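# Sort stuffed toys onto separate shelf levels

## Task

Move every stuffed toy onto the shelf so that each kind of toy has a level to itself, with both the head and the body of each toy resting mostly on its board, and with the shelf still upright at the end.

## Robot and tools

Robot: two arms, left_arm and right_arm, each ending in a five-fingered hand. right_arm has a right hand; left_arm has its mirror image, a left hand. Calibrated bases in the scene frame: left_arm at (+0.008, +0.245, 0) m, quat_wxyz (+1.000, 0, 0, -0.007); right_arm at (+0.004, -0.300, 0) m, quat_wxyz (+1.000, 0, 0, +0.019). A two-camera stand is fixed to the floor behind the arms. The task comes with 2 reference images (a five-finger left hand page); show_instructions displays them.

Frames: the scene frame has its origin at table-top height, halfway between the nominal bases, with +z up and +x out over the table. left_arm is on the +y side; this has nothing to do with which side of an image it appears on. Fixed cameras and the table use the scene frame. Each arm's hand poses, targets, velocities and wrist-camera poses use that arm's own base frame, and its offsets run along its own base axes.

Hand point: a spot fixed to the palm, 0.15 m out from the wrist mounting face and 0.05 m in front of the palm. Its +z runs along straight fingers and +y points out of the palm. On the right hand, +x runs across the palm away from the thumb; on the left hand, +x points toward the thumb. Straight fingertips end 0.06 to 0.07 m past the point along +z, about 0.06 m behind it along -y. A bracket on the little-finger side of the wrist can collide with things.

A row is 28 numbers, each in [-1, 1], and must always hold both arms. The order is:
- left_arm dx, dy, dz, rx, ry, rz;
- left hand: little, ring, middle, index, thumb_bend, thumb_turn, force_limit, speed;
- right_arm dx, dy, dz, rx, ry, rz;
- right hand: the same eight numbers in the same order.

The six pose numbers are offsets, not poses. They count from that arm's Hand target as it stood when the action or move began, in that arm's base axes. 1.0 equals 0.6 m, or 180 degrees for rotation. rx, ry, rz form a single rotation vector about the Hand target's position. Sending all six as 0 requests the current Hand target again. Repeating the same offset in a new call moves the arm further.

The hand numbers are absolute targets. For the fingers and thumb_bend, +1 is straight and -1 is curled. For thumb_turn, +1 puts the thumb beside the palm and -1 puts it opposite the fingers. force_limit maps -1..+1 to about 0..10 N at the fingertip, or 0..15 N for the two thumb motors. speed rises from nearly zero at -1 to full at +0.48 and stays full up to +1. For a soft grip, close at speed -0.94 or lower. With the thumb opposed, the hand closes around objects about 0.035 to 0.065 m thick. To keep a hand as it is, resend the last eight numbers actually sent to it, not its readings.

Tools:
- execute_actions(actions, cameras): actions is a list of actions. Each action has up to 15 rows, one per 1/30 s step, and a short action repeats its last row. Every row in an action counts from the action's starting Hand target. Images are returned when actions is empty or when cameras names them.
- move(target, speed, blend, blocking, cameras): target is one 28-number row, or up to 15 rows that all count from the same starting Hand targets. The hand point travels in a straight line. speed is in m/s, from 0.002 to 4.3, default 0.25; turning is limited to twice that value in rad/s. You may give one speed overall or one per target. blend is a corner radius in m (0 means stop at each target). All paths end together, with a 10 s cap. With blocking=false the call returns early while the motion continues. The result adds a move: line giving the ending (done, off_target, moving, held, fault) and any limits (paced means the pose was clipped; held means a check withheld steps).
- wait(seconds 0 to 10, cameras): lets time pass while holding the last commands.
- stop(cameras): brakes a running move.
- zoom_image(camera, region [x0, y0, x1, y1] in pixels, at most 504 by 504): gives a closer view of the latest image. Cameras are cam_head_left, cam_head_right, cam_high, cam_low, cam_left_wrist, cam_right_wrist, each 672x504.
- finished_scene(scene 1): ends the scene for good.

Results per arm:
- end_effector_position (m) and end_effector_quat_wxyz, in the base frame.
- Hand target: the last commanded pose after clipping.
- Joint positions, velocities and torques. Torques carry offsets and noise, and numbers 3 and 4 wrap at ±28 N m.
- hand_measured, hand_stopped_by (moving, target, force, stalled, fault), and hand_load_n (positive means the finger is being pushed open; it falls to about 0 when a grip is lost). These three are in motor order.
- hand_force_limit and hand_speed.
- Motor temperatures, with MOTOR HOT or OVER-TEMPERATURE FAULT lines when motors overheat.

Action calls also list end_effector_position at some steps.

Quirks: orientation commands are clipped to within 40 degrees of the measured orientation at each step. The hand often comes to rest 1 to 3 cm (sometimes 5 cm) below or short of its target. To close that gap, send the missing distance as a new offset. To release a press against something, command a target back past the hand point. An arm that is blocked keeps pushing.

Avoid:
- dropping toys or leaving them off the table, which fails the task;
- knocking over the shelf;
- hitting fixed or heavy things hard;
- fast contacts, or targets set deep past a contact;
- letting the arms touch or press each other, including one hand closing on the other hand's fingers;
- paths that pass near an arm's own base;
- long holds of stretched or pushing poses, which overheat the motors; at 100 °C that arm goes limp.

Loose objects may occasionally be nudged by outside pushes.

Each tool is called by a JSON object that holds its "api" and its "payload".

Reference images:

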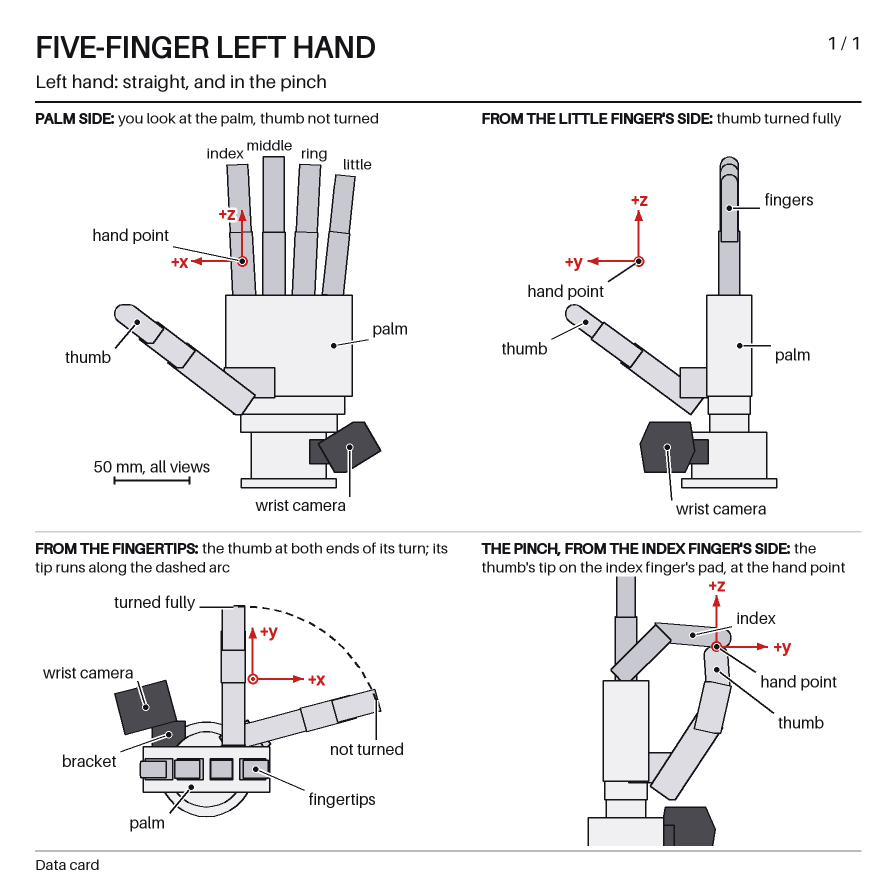

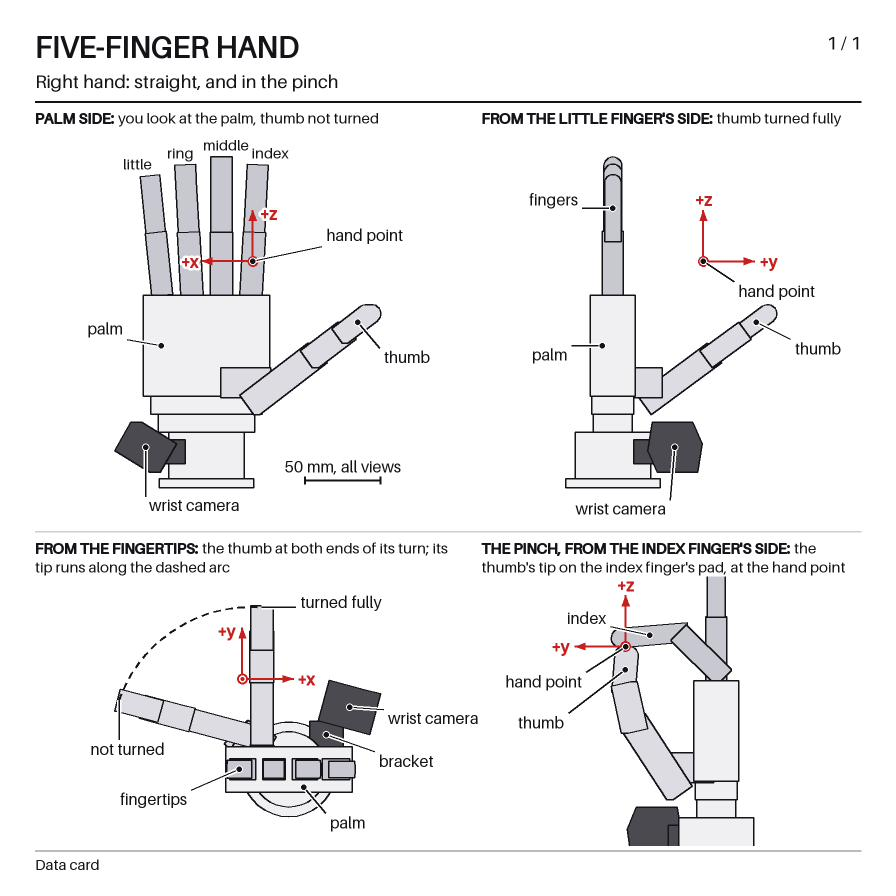

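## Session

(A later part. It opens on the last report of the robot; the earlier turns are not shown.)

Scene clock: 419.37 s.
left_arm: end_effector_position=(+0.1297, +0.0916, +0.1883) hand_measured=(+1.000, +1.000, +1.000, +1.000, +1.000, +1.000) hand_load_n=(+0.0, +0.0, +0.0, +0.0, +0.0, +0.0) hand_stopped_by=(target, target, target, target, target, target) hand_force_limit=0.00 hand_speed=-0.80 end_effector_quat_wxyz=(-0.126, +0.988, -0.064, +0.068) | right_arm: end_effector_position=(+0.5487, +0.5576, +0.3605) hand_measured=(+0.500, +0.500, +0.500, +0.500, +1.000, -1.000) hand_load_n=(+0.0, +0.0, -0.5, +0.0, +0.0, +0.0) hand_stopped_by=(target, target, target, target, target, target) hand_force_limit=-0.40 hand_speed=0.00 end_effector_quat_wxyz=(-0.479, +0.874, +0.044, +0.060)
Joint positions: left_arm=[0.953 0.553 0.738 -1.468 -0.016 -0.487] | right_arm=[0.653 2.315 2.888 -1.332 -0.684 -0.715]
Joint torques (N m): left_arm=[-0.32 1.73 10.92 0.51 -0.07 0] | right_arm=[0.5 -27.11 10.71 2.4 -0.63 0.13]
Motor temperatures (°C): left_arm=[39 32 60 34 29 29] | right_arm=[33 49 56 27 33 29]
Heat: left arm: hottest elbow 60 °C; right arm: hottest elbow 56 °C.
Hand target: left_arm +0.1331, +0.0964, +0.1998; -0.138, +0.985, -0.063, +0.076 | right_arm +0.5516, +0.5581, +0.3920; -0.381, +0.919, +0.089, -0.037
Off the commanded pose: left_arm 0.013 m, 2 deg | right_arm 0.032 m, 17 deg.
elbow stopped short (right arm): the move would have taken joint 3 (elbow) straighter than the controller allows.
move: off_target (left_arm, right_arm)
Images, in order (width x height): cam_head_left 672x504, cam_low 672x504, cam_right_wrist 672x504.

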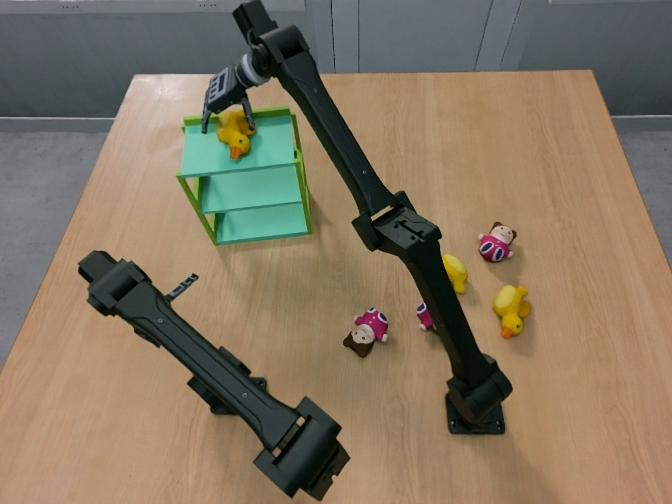

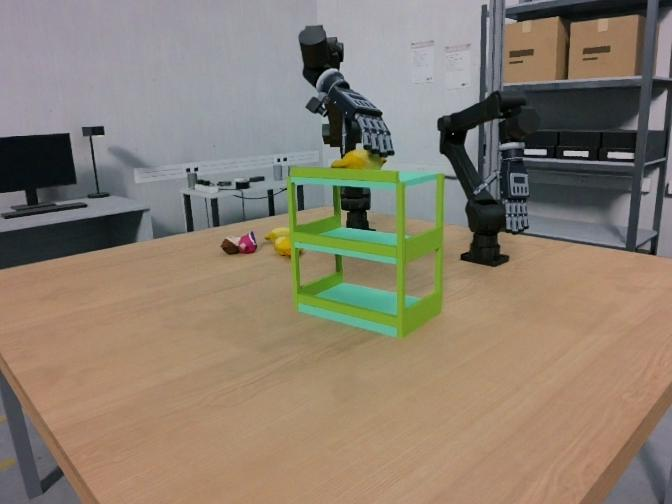

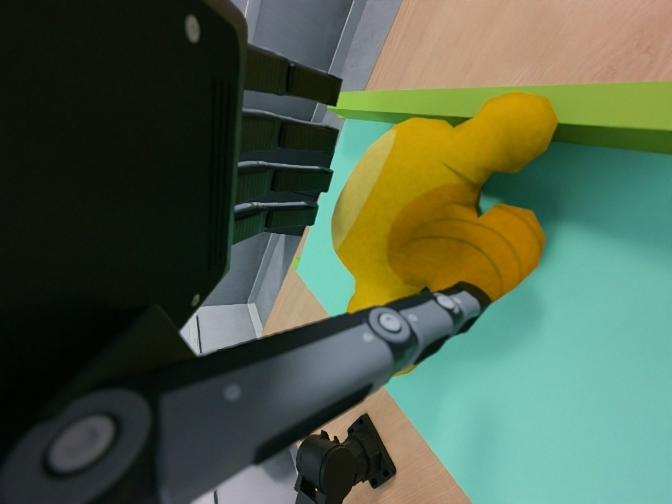

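{"api": "move", "payload": {"target": [[0,0,0,0,0,0,1,1,1,1,1,1,0,-0.8, 0,0.0,0.0,0,0,0,1,1,1,1,1,-1,-0.4,0.3],[0,0,0,0,0,0,1,1,1,1,1,1,0,-0.8, -0.04,-0.04,0.05,0,0,0,1,1,1,1,1,-1,-0.4,0.3],[0,0,0,0,0,0,1,1,1,1,1,1,0,-0.8, -0.15,-0.3,0.08,0,0,0,0.5,0.5,0.5,0.5,1,-1,-0.4,0.3]], "cameras": ["all"], "speed": 0.2}}

{"api": "zoom_image", "payload": {"camera": "cam_head_left", "region": [160, 60, 320, 200]}}

{"api": "zoom_image", "payload": {"camera": "cam_high", "region": [270, 20, 420, 220]}}

Scene clock: 431.70 s.
left_arm: end_effector_position=(+0.1297, +0.0916, +0.1883) hand_measured=(+1.000, +1.000, +1.000, +1.000, +1.000, +1.000) hand_load_n=(+0.0, +0.0, +0.0, +0.0, +0.0, +0.0) hand_stopped_by=(target, target, target, target, target, target) hand_force_limit=0.00 hand_speed=-0.80 end_effector_quat_wxyz=(-0.126, +0.988, -0.064, +0.068) | right_arm: end_effector_position=(+0.4597, +0.3825, +0.4424) hand_measured=(+0.500, +0.500, +0.500, +0.500, +1.000, -1.000) hand_load_n=(+0.0, +0.0, +0.0, +0.0, +0.0, +0.0) hand_stopped_by=(target, target, target, target, target, target) hand_force_limit=-0.40 hand_speed=0.30 end_effector_quat_wxyz=(-0.421, +0.904, +0.068, +0.014)
Joint positions: left_arm=[0.953 0.553 0.738 -1.468 -0.016 -0.487] | right_arm=[0.515 1.905 2.502 -1.674 -0.749 -1.008]
Joint torques (N m): left_arm=[-0.38 1.79 10.93 0.53 -0.07 -0.01] | right_arm=[-0.26 -19.72 6.94 0.9 -0.62 -0.15]
Motor temperatures (°C): left_arm=[39 32 60 34 29 29] | right_arm=[33 51 55 27 33 29]
Heat: left arm: hottest elbow 60 °C; right arm: hottest elbow 55 °C.
Hand target: left_arm +0.1331, +0.0964, +0.1998; -0.138, +0.985, -0.063, +0.076 | right_arm +0.4616, +0.3779, +0.4401; -0.381, +0.919, +0.089, -0.037
Off the commanded pose: left_arm 0.013 m, 2 deg | right_arm 0.005 m, 8 deg.
elbow stopped short (right arm): the move would have taken joint 3 (elbow) straighter than the controller allows.
joint sent to its limit (right arm) — joint 4 (wrist pitch), lower limit. The joint targets are off in orientation, not in position.
move: off_target (left_arm, right_arm); target 3's new numbers were sent with right_arm's hand 0.006 m and 8 deg from that target

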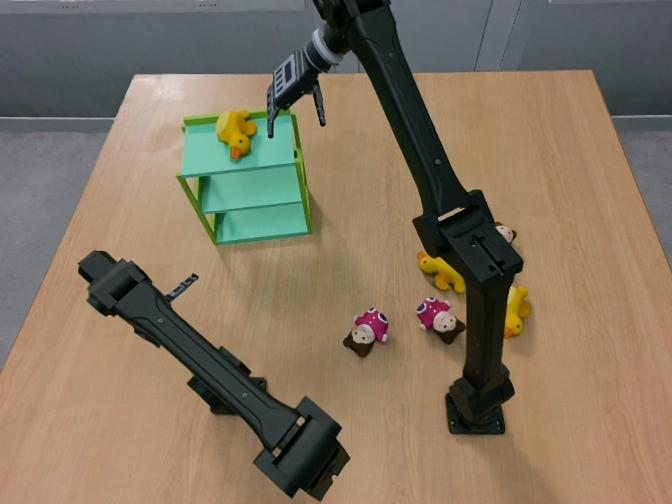

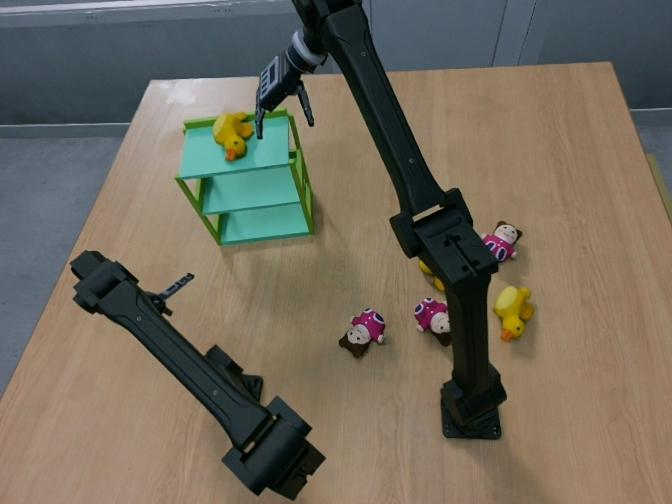

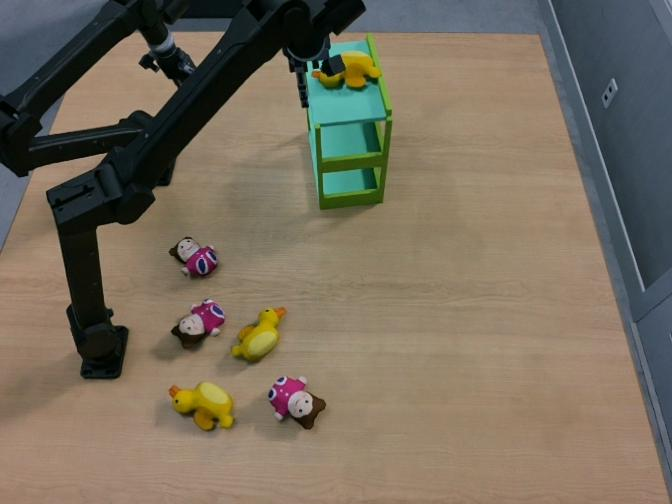

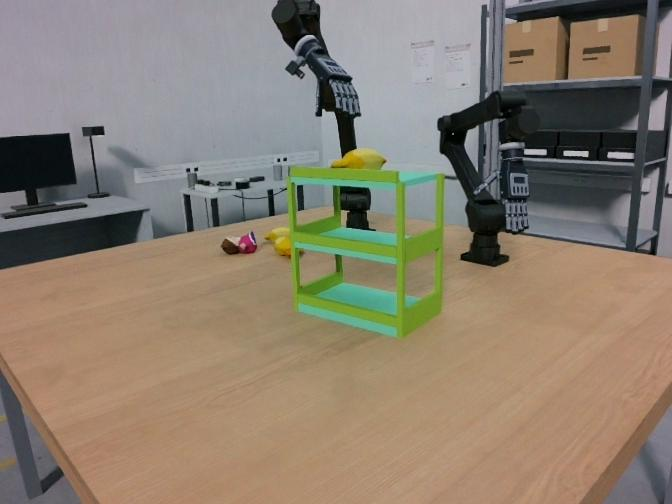

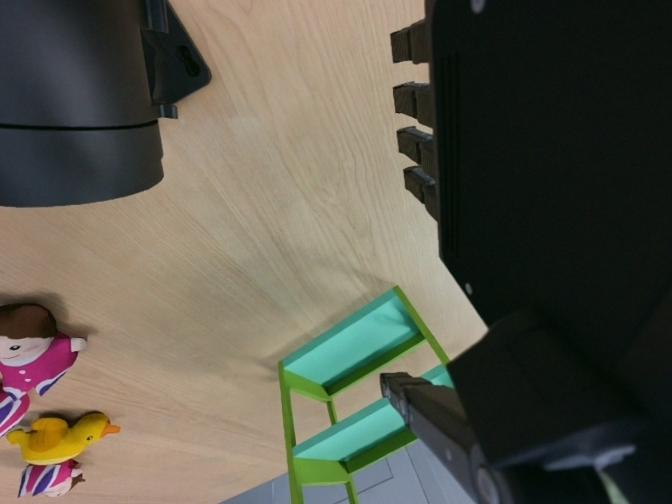

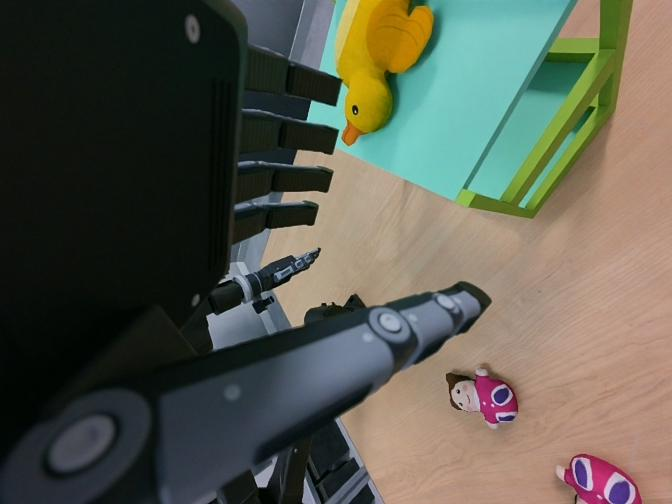

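Scaled by 3.150 from the camera's 672x504 image, which has a finer 960x720 frame.

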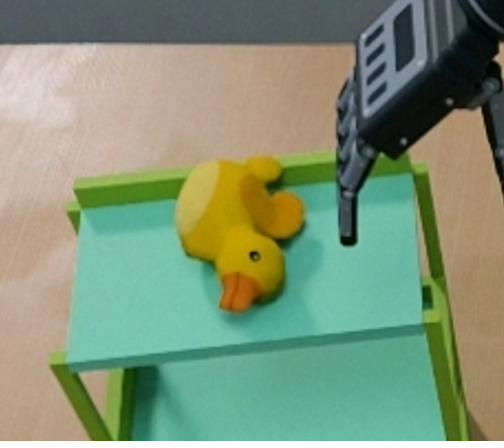

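Scaled by 2.520 from the camera's 672x504 image, which has a finer 960x720 frame.

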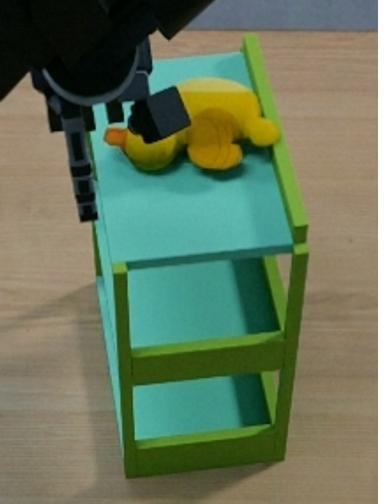

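{"api": "zoom_image", "payload": {"camera": "cam_head_right", "region": [470, 200, 570, 360]}}

{"api": "zoom_image", "payload": {"camera": "cam_high", "region": [130, 220, 350, 450]}}

Scaled by 3.150 from the camera's 672x504 image, which has a finer 960x720 frame.

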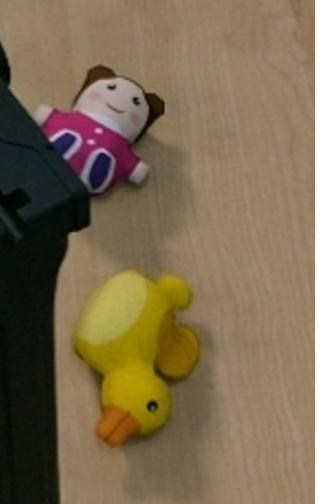

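Scaled by 2.191 from the camera's 672x504 image, which has a finer 960x720 frame.

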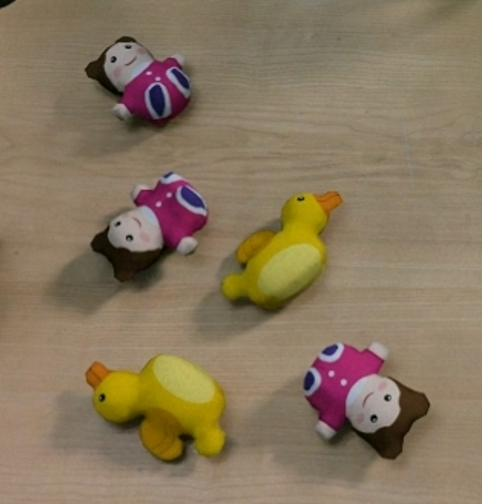

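{"api": "move", "payload": {"target": [[0,0,0,0,0,0,1,1,1,1,1,1,0,-0.8, -0.183,-0.467,-0.033,0,0,-0.09,0.5,0.5,0.5,0.5,1,-1,-0.4,0.3],[0,0,0,0,0,0,1,1,1,1,1,1,0,-0.8, -0.375,-0.825,-0.39,0,0,-0.1833,0.5,0.5,0.5,0.5,1,-1,-0.4,0.3]], "cameras": ["all"], "speed": 0.3, "blend": [0.05,0]}}

Scene clock: 474.73 s.
left_arm: end_effector_position=(+0.1297, +0.0916, +0.1883) hand_measured=(+1.000, +1.000, +1.000, +1.000, +1.000, +1.000) hand_load_n=(+0.0, +0.0, +0.0, +0.0, +0.0, +0.0) hand_stopped_by=(target, target, target, target, target, target) hand_force_limit=0.00 hand_speed=-0.80 end_effector_quat_wxyz=(-0.126, +0.988, -0.064, +0.068) | right_arm: end_effector_position=(+0.2388, -0.1169, +0.2061) hand_measured=(+0.500, +0.500, +0.500, +0.500, +1.000, -1.000) hand_load_n=(+0.0, +0.0, +0.0, +0.0, +0.0, +0.0) hand_stopped_by=(target, target, target, target, target, target) hand_force_limit=-0.40 hand_speed=0.30 end_effector_quat_wxyz=(-0.343, +0.913, -0.197, +0.100)
Joint positions: left_arm=[0.953 0.553 0.738 -1.468 -0.016 -0.487] | right_arm=[-0.738 1.171 1.062 -1.674 -0.705 -1.961]
Joint torques (N m): left_arm=[-0.32 1.79 10.93 0.53 -0.07 0] | right_arm=[0.03 -6.95 7.56 -0.18 -0.65 -0.17]
Motor temperatures (°C): left_arm=[38 32 61 33 29 29] | right_arm=[33 50 49 27 33 29]
Heat: left arm: hottest elbow 61 °C; right arm: hottest shoulder 50 °C.
Hand target: left_arm +0.1331, +0.0964, +0.1998; -0.138, +0.985, -0.063, +0.076 | right_arm +0.2367, -0.1170, +0.2061; -0.376, +0.907, -0.176, +0.073
Off the commanded pose: left_arm 0.013 m, 2 deg | right_arm 0.002 m, 5 deg.
joint sent to its limit (right arm) — joint 4 (wrist pitch), lower limit. The joint targets are off in orientation, not in position.
move: off_target (left_arm, right_arm)

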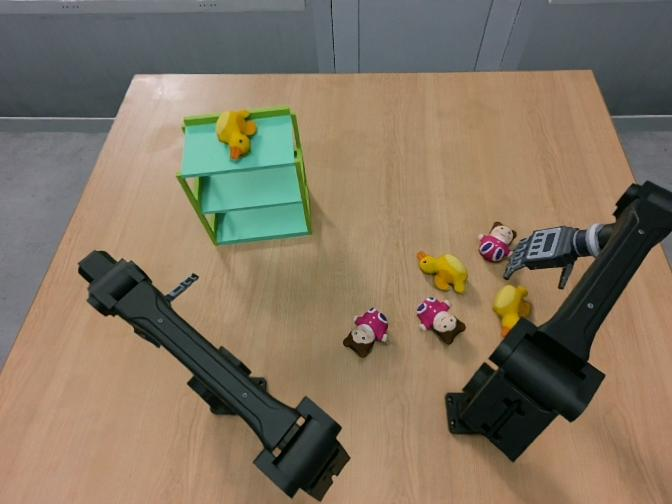

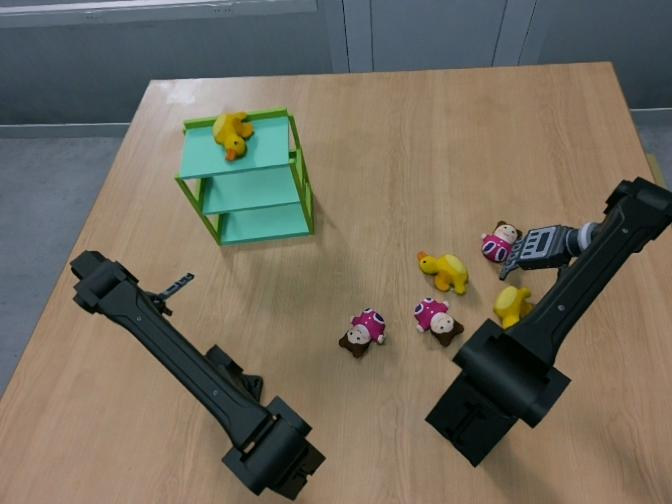

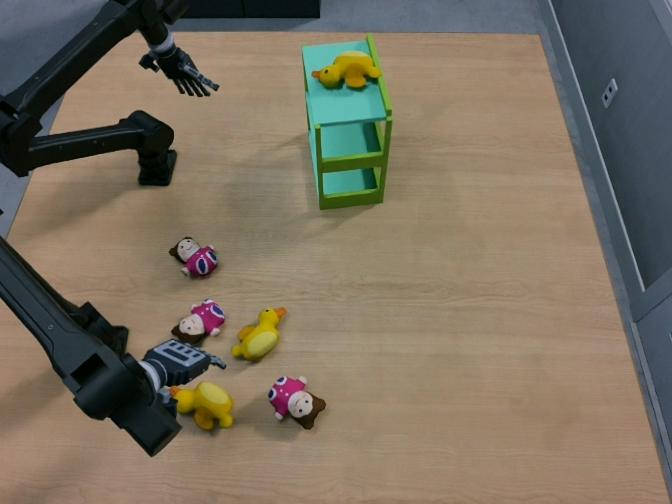

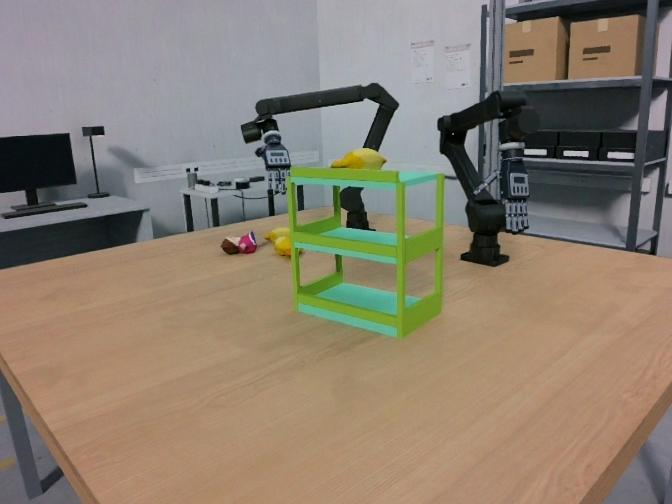

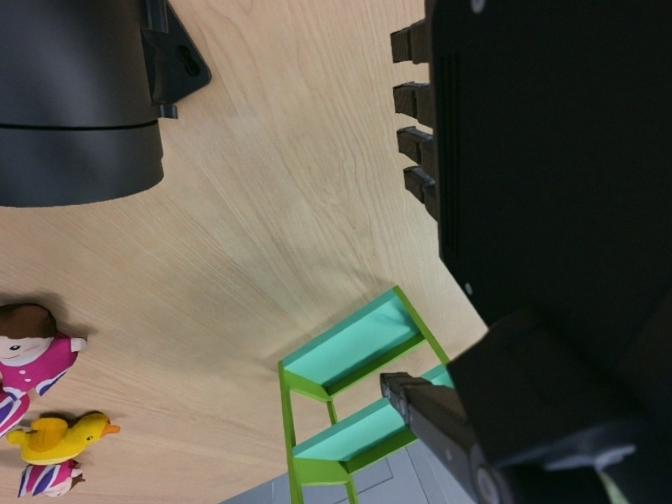

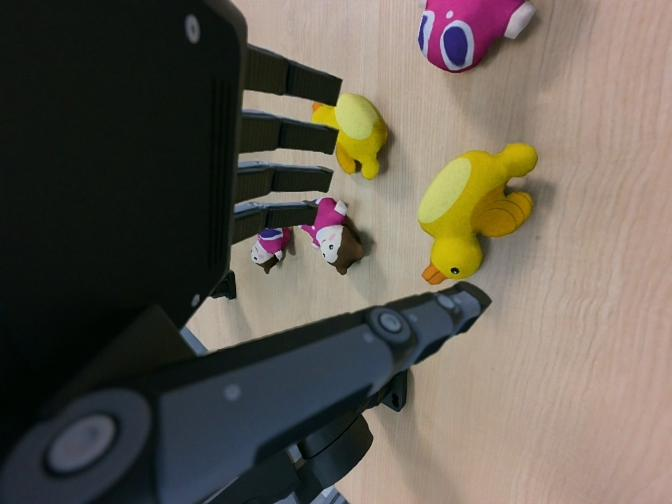

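{"api": "move", "payload": {"target": [0,0,0,0,0,0,1,1,1,1,1,1,0,-0.8, -0.01,0.0,-0.19,0,0,0,0.5,0.5,0.5,0.5,1,-1,-0.4,0.3], "cameras": ["cam_head_left","cam_high","cam_right_wrist"], "speed": 0.2}}

{"api": "zoom_image", "payload": {"camera": "cam_head_left", "region": [450, 200, 610, 360]}}

Scene clock: 498.67 s.
left_arm: end_effector_position=(+0.1297, +0.0916, +0.1883) hand_measured=(+1.000, +1.000, +1.000, +1.000, +1.000, +1.000) hand_load_n=(+0.0, +0.0, +0.0, +0.0, +0.0, +0.0) hand_stopped_by=(target, target, target, target, target, target) hand_force_limit=0.00 hand_speed=-0.80 end_effector_quat_wxyz=(-0.126, +0.988, -0.064, +0.068) | right_arm: end_effector_position=(+0.2289, -0.1113, +0.0937) hand_measured=(+0.500, +0.500, +0.500, +0.500, +1.000, -1.000) hand_load_n=(+0.0, +0.0, +0.0, +0.0, +0.0, +0.0) hand_stopped_by=(target, target, target, target, target, target) hand_force_limit=-0.40 hand_speed=0.30 end_effector_quat_wxyz=(-0.378, +0.906, -0.178, +0.064)
Joint positions: left_arm=[0.953 0.553 0.738 -1.468 -0.016 -0.487] | right_arm=[-0.754 1.325 0.856 -1.47 -0.713 -2.076]
Joint torques (N m): left_arm=[-0.44 1.79 10.92 0.51 -0.07 0] | right_arm=[-0.32 -8.06 6.71 0.43 -0.8 -0.19]
Motor temperatures (°C): left_arm=[38 32 61 33 29 29] | right_arm=[33 46 49 27 33 29]
Heat: left arm: hottest elbow 61 °C; right arm: hottest elbow 49 °C.
Hand target: left_arm +0.1331, +0.0964, +0.1998; -0.138, +0.985, -0.063, +0.076 | right_arm +0.2307, -0.1170, +0.0921; -0.376, +0.907, -0.176, +0.073
Off the commanded pose: left_arm 0.013 m, 2 deg | right_arm 0.006 m, 1 deg.
move: off_target (left_arm)
Images, in order (width x height): cam_head_left 672x504, cam_high 672x504, cam_right_wrist 672x504.

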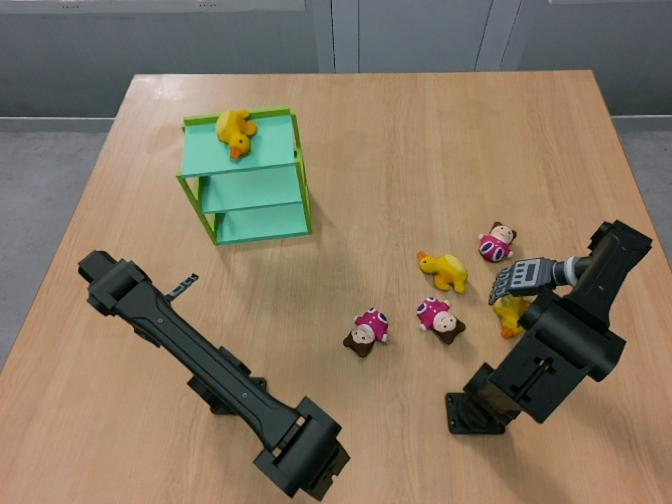

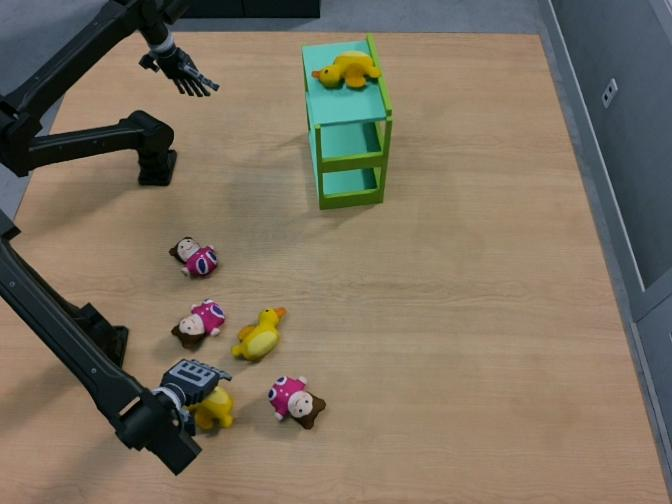

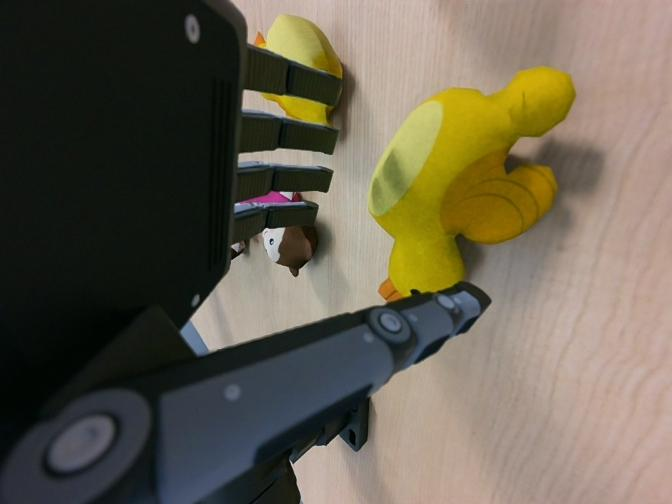

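Scaled by 3.150 from the camera's 672x504 image, which has a finer 960x720 frame.

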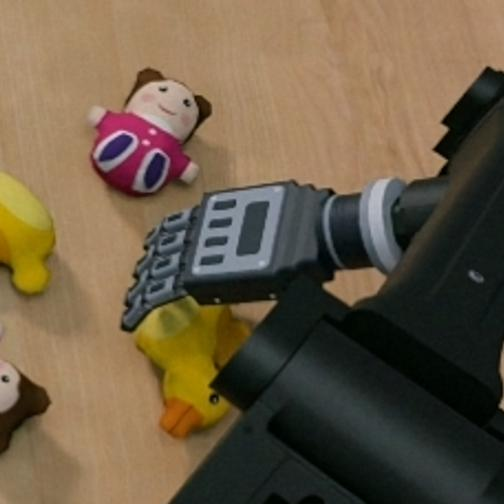

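{"api": "move", "payload": {"target": [0,0,0,0,0,0,1,1,1,1,1,1,0,-0.8, 0.0155,0.005,-0.1135,0,0,0,0.5,0.5,0.5,0.5,1,-1,-0.4,0.3], "cameras": ["cam_right_wrist"], "speed": 0.12}}

Scene clock: 505.00 s.
left_arm: end_effector_position=(+0.1297, +0.0916, +0.1883) hand_measured=(+1.000, +1.000, +1.000, +1.000, +1.000, +1.000) hand_load_n=(+0.0, +0.0, +0.0, +0.0, +0.0, -0.5) hand_stopped_by=(target, target, target, target, target, target) hand_force_limit=0.00 hand_speed=-0.80 end_effector_quat_wxyz=(-0.126, +0.988, -0.064, +0.068) | right_arm: end_effector_position=(+0.2383, -0.1176, +0.0271) hand_measured=(+0.500, +0.500, +0.500, +0.500, +1.000, -1.000) hand_load_n=(+0.0, +0.0, +0.0, +0.0, +0.0, +0.0) hand_stopped_by=(target, target, target, target, target, target) hand_force_limit=-0.40 hand_speed=0.30 end_effector_quat_wxyz=(-0.374, +0.907, -0.175, +0.078)
Joint positions: left_arm=[0.953 0.553 0.738 -1.468 -0.016 -0.487] | right_arm=[-0.754 1.443 0.771 -1.236 -0.723 -2.071]
Joint torques (N m): left_arm=[-0.38 1.73 10.93 0.54 -0.06 -0.01] | right_arm=[1.32 -8.18 5.57 0.42 -0.82 0.17]
Motor temperatures (°C): left_arm=[38 32 61 33 29 29] | right_arm=[33 45 49 27 33 29]
Heat: left arm: hottest elbow 61 °C; right arm: hottest elbow 49 °C.
Hand target: left_arm +0.1331, +0.0964, +0.1998; -0.138, +0.985, -0.063, +0.076 | right_arm +0.2400, -0.1140, +0.0240; -0.376, +0.907, -0.176, +0.073
Off the commanded pose: left_arm 0.013 m, 2 deg | right_arm 0.005 m, 1 deg.
move: off_target (left_arm)
Images, in order (width x height): cam_right_wrist 672x504.

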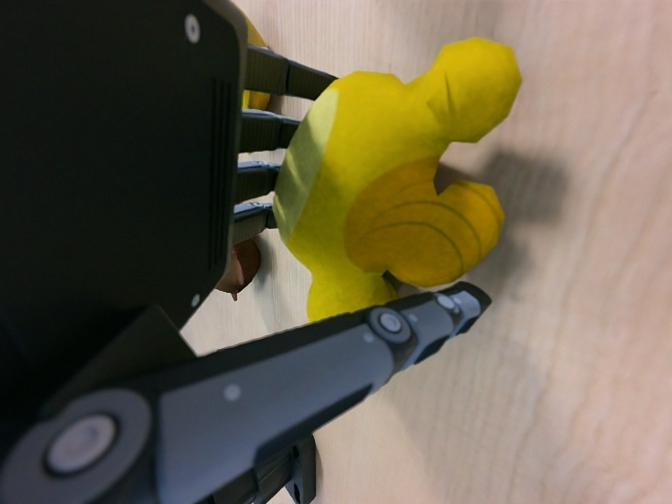

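{"api": "move", "payload": {"target": [0,0,0,0,0,0,1,1,1,1,1,1,0,-0.8, 0.0,0.0,0,0,0,0,-0.3,-0.3,-0.3,-0.3,-0.1,-1,-0.4,-0.7], "cameras": ["cam_right_wrist"], "speed": 0.1}}

Scene clock: 508.80 s.
left_arm: end_effector_position=(+0.1297, +0.0916, +0.1883) hand_measured=(+1.000, +1.000, +1.000, +1.000, +1.000, +1.000) hand_load_n=(+0.0, +0.0, +0.0, +0.0, +0.0, +0.0) hand_stopped_by=(target, target, target, target, target, target) hand_force_limit=0.00 hand_speed=-0.80 end_effector_quat_wxyz=(-0.126, +0.988, -0.064, +0.068) | right_arm: end_effector_position=(+0.2392, -0.1163, +0.0274) hand_measured=(-0.300, -0.076, +0.060, -0.106, +0.776, -1.000) hand_load_n=(+2.5, +0.5, +0.0, +2.5, +7.0, +2.0) hand_stopped_by=(target, force, force, force, force, target) hand_force_limit=-0.40 hand_speed=-0.70 end_effector_quat_wxyz=(-0.376, +0.907, -0.175, +0.078)
Joint positions: left_arm=[0.953 0.553 0.738 -1.468 -0.016 -0.487] | right_arm=[-0.751 1.443 0.771 -1.236 -0.727 -2.069]
Joint torques (N m): left_arm=[-0.44 1.73 10.92 0.51 -0.06 -0.01] | right_arm=[0.91 -8.7 5.74 0.4 -0.66 0.13]
Motor temperatures (°C): left_arm=[38 32 61 33 29 29] | right_arm=[33 45 49 27 33 29]
Heat: left arm: hottest elbow 61 °C; right arm: hottest elbow 49 °C.
Hand target: left_arm +0.1331, +0.0964, +0.1998; -0.138, +0.985, -0.063, +0.076 | right_arm +0.2401, -0.1141, +0.0240; -0.376, +0.907, -0.176, +0.073
Off the commanded pose: left_arm 0.013 m, 2 deg | right_arm 0.004 m, 1 deg.
move: off_target (left_arm)
Images, in order (width x height): cam_right_wrist 672x504.

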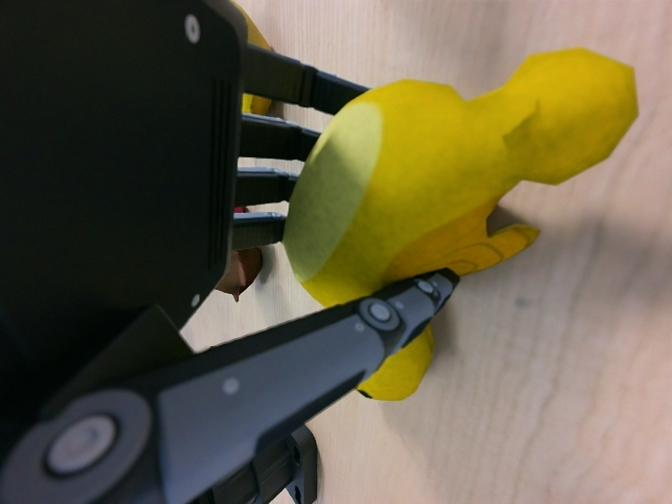

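{"api": "move", "payload": {"target": [[0,0,0,0,0,0,1,1,1,1,1,1,0,-0.8, 0.0,0.0,0.3,0,0,0,-0.3,-0.3,-0.3,-0.3,-0.1,-1,-0.4,-0.7],[0,0,0,0,0,0,1,1,1,1,1,1,0,-0.8, 0.15,0.3,0.65,0,0,0.08,-0.3,-0.3,-0.3,-0.3,-0.1,-1,-0.4,-0.7]], "cameras": [], "speed": [0.15, 0.3], "blend": [0.05,0]}}

Scene clock: 524.40 s.
left_arm: end_effector_position=(+0.1297, +0.0916, +0.1883) hand_measured=(+1.000, +1.000, +1.000, +1.000, +1.000, +1.000) hand_load_n=(+0.0, +0.0, +0.0, +0.0, +0.0, +0.0) hand_stopped_by=(target, target, target, target, target, target) hand_force_limit=0.00 hand_speed=-0.80 end_effector_quat_wxyz=(-0.126, +0.988, -0.064, +0.068) | right_arm: end_effector_position=(+0.3262, +0.0652, +0.3991) hand_measured=(-0.300, -0.076, +0.060, -0.106, +0.776, -1.000) hand_load_n=(+2.5, +0.5, +0.0, +2.5, +7.0, +2.5) hand_stopped_by=(target, force, force, force, force, target) hand_force_limit=-0.40 hand_speed=-0.70 end_effector_quat_wxyz=(-0.374, +0.916, -0.095, +0.109)
Joint positions: left_arm=[0.953 0.553 0.738 -1.468 -0.016 -0.487] | right_arm=[-0.094 1.168 1.561 -1.674 -0.758 -1.343]
Joint torques (N m): left_arm=[-0.44 1.85 10.92 0.54 -0.06 0] | right_arm=[0.15 -6.18 10.81 0.57 -0.9 0.13]
Motor temperatures (°C): left_arm=[38 31 62 33 29 29] | right_arm=[33 43 48 27 33 29]
Heat: left arm: hottest elbow 62 °C; right arm: hottest elbow 48 °C.
Hand target: left_arm +0.1331, +0.0964, +0.1998; -0.138, +0.985, -0.063, +0.076 | right_arm +0.3301, +0.0660, +0.4140; -0.382, +0.922, -0.061, +0.025
Off the commanded pose: left_arm 0.013 m, 2 deg | right_arm 0.015 m, 10 deg.
joint sent to its limit (right arm) — joint 4 (wrist pitch), lower limit. The joint targets are off in orientation, not in position.
move: off_target (left_arm, right_arm)
No camera images: "cameras" was empty.

{"api": "move", "payload": {"target": [[0,0,0,0,0,0,1,1,1,1,1,1,0,-0.8, 0.233,0.523,0.01,0,0,0.1033,-0.3,-0.3,-0.3,-0.3,-0.1,-1,-0.4,-0.7],[0,0,0,0,0,0,1,1,1,1,1,1,0,-0.8, 0.355,0.67,-0.05,0,0,0.1033,-0.3,-0.3,-0.3,-0.3,-0.1,-1,-0.4,-0.7]], "cameras": ["cam_head_left","cam_high","cam_right_wrist","cam_low"], "speed": [0.3, 0.15], "blend": [0.03,0]}}

{"api": "zoom_image", "payload": {"camera": "cam_head_left", "region": [160, 60, 320, 200]}}

{"api": "zoom_image", "payload": {"camera": "cam_high", "region": [270, 20, 420, 220]}}

Scene clock: 534.53 s.
left_arm: end_effector_position=(+0.1297, +0.0916, +0.1883) hand_measured=(+1.000, +1.000, +1.000, +1.000, +1.000, +1.000) hand_load_n=(+0.0, +0.0, +0.0, +0.0, +0.0, +0.0) hand_stopped_by=(target, target, target, target, target, target) hand_force_limit=0.00 hand_speed=-0.80 end_effector_quat_wxyz=(-0.126, +0.988, -0.064, +0.068) | right_arm: end_effector_position=(+0.5411, +0.4584, +0.3667) hand_measured=(-0.300, -0.076, +0.060, -0.106, +0.776, -1.000) hand_load_n=(+2.0, +0.5, +0.0, +2.5, +7.0, +2.5) hand_stopped_by=(target, force, force, force, force, target) hand_force_limit=-0.40 hand_speed=-0.70 end_effector_quat_wxyz=(-0.429, +0.901, +0.057, +0.020)
Joint positions: left_arm=[0.953 0.553 0.738 -1.468 -0.016 -0.487] | right_arm=[0.551 2.259 2.877 -1.63 -0.731 -0.927]
Joint torques (N m): left_arm=[-0.32 1.79 10.93 0.53 -0.07 -0.01] | right_arm=[0.97 -23.71 10.82 2.07 -0.65 0.15]
Motor temperatures (°C): left_arm=[38 31 62 33 29 29] | right_arm=[33 43 49 27 33 29]
Heat: left arm: hottest elbow 62 °C; right arm: hottest elbow 49 °C.
Hand target: left_arm +0.1331, +0.0964, +0.1998; -0.138, +0.985, -0.063, +0.076 | right_arm +0.5431, +0.4680, +0.3840; -0.381, +0.919, +0.089, -0.037
Off the commanded pose: left_arm 0.013 m, 2 deg | right_arm 0.020 m, 9 deg.
elbow stopped short (right arm): the move would have taken joint 3 (elbow) straighter than the controller allows.
move: off_target (left_arm, right_arm)
Images, in order (width x height): cam_head_left 672x504, cam_high 672x504, cam_low 672x504, cam_right_wrist 672x504.

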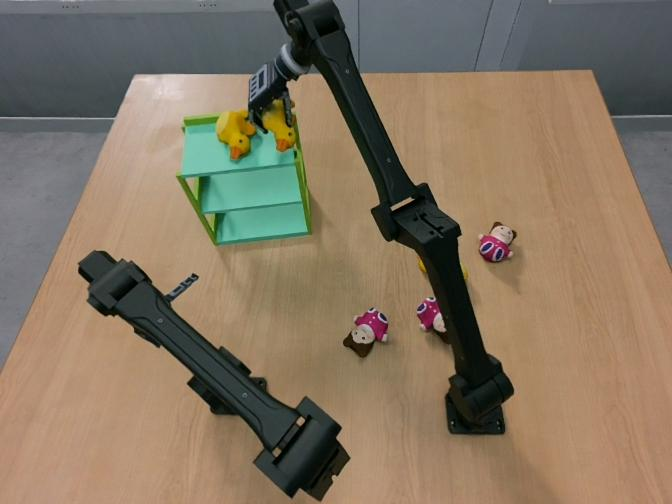

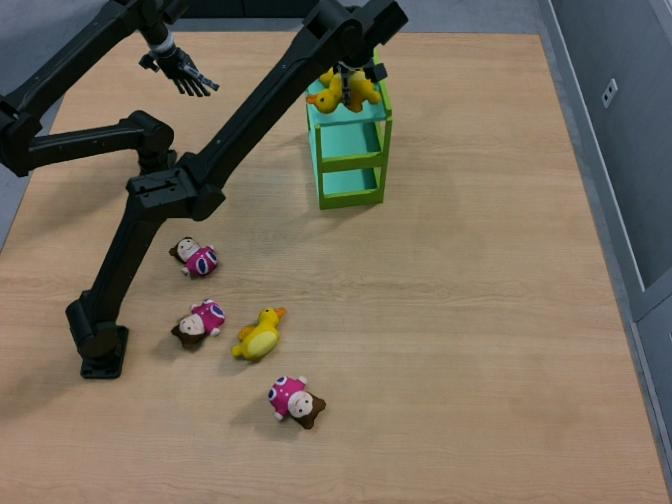

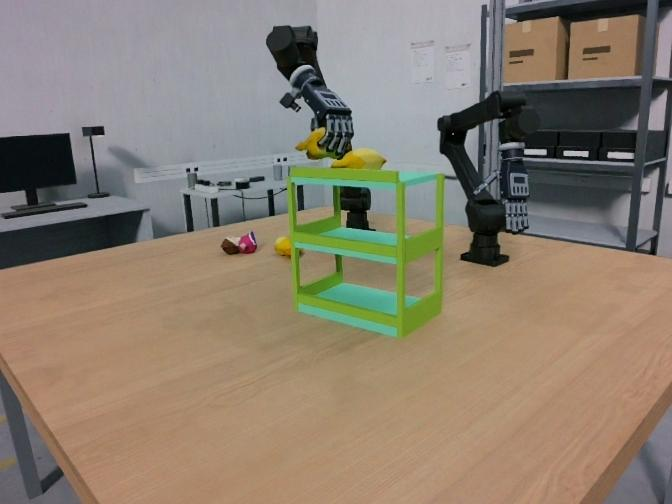

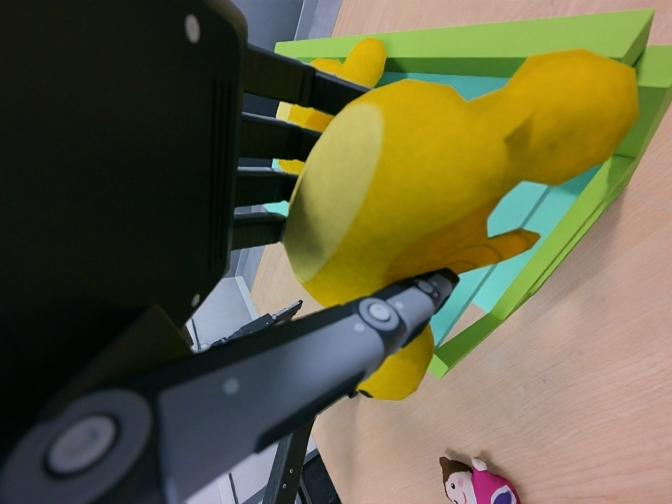

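Scaled by 3.150 from the camera's 672x504 image, which has a finer 960x720 frame.

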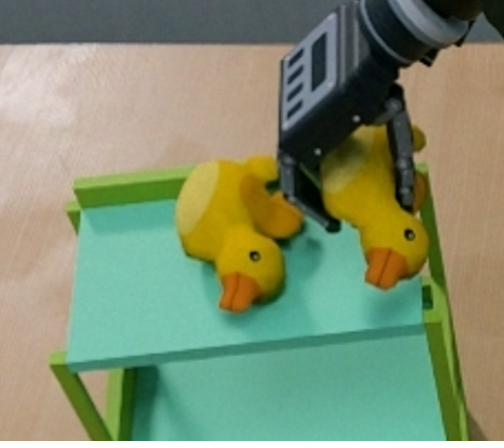

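Scaled by 2.520 from the camera's 672x504 image, which has a finer 960x720 frame.

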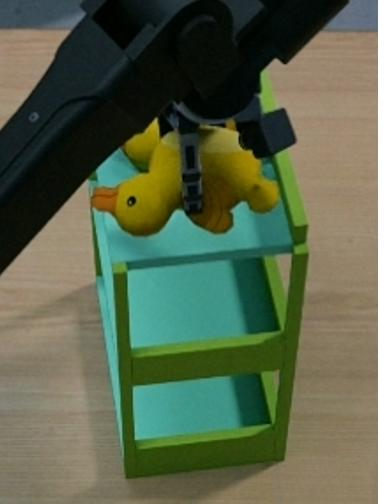

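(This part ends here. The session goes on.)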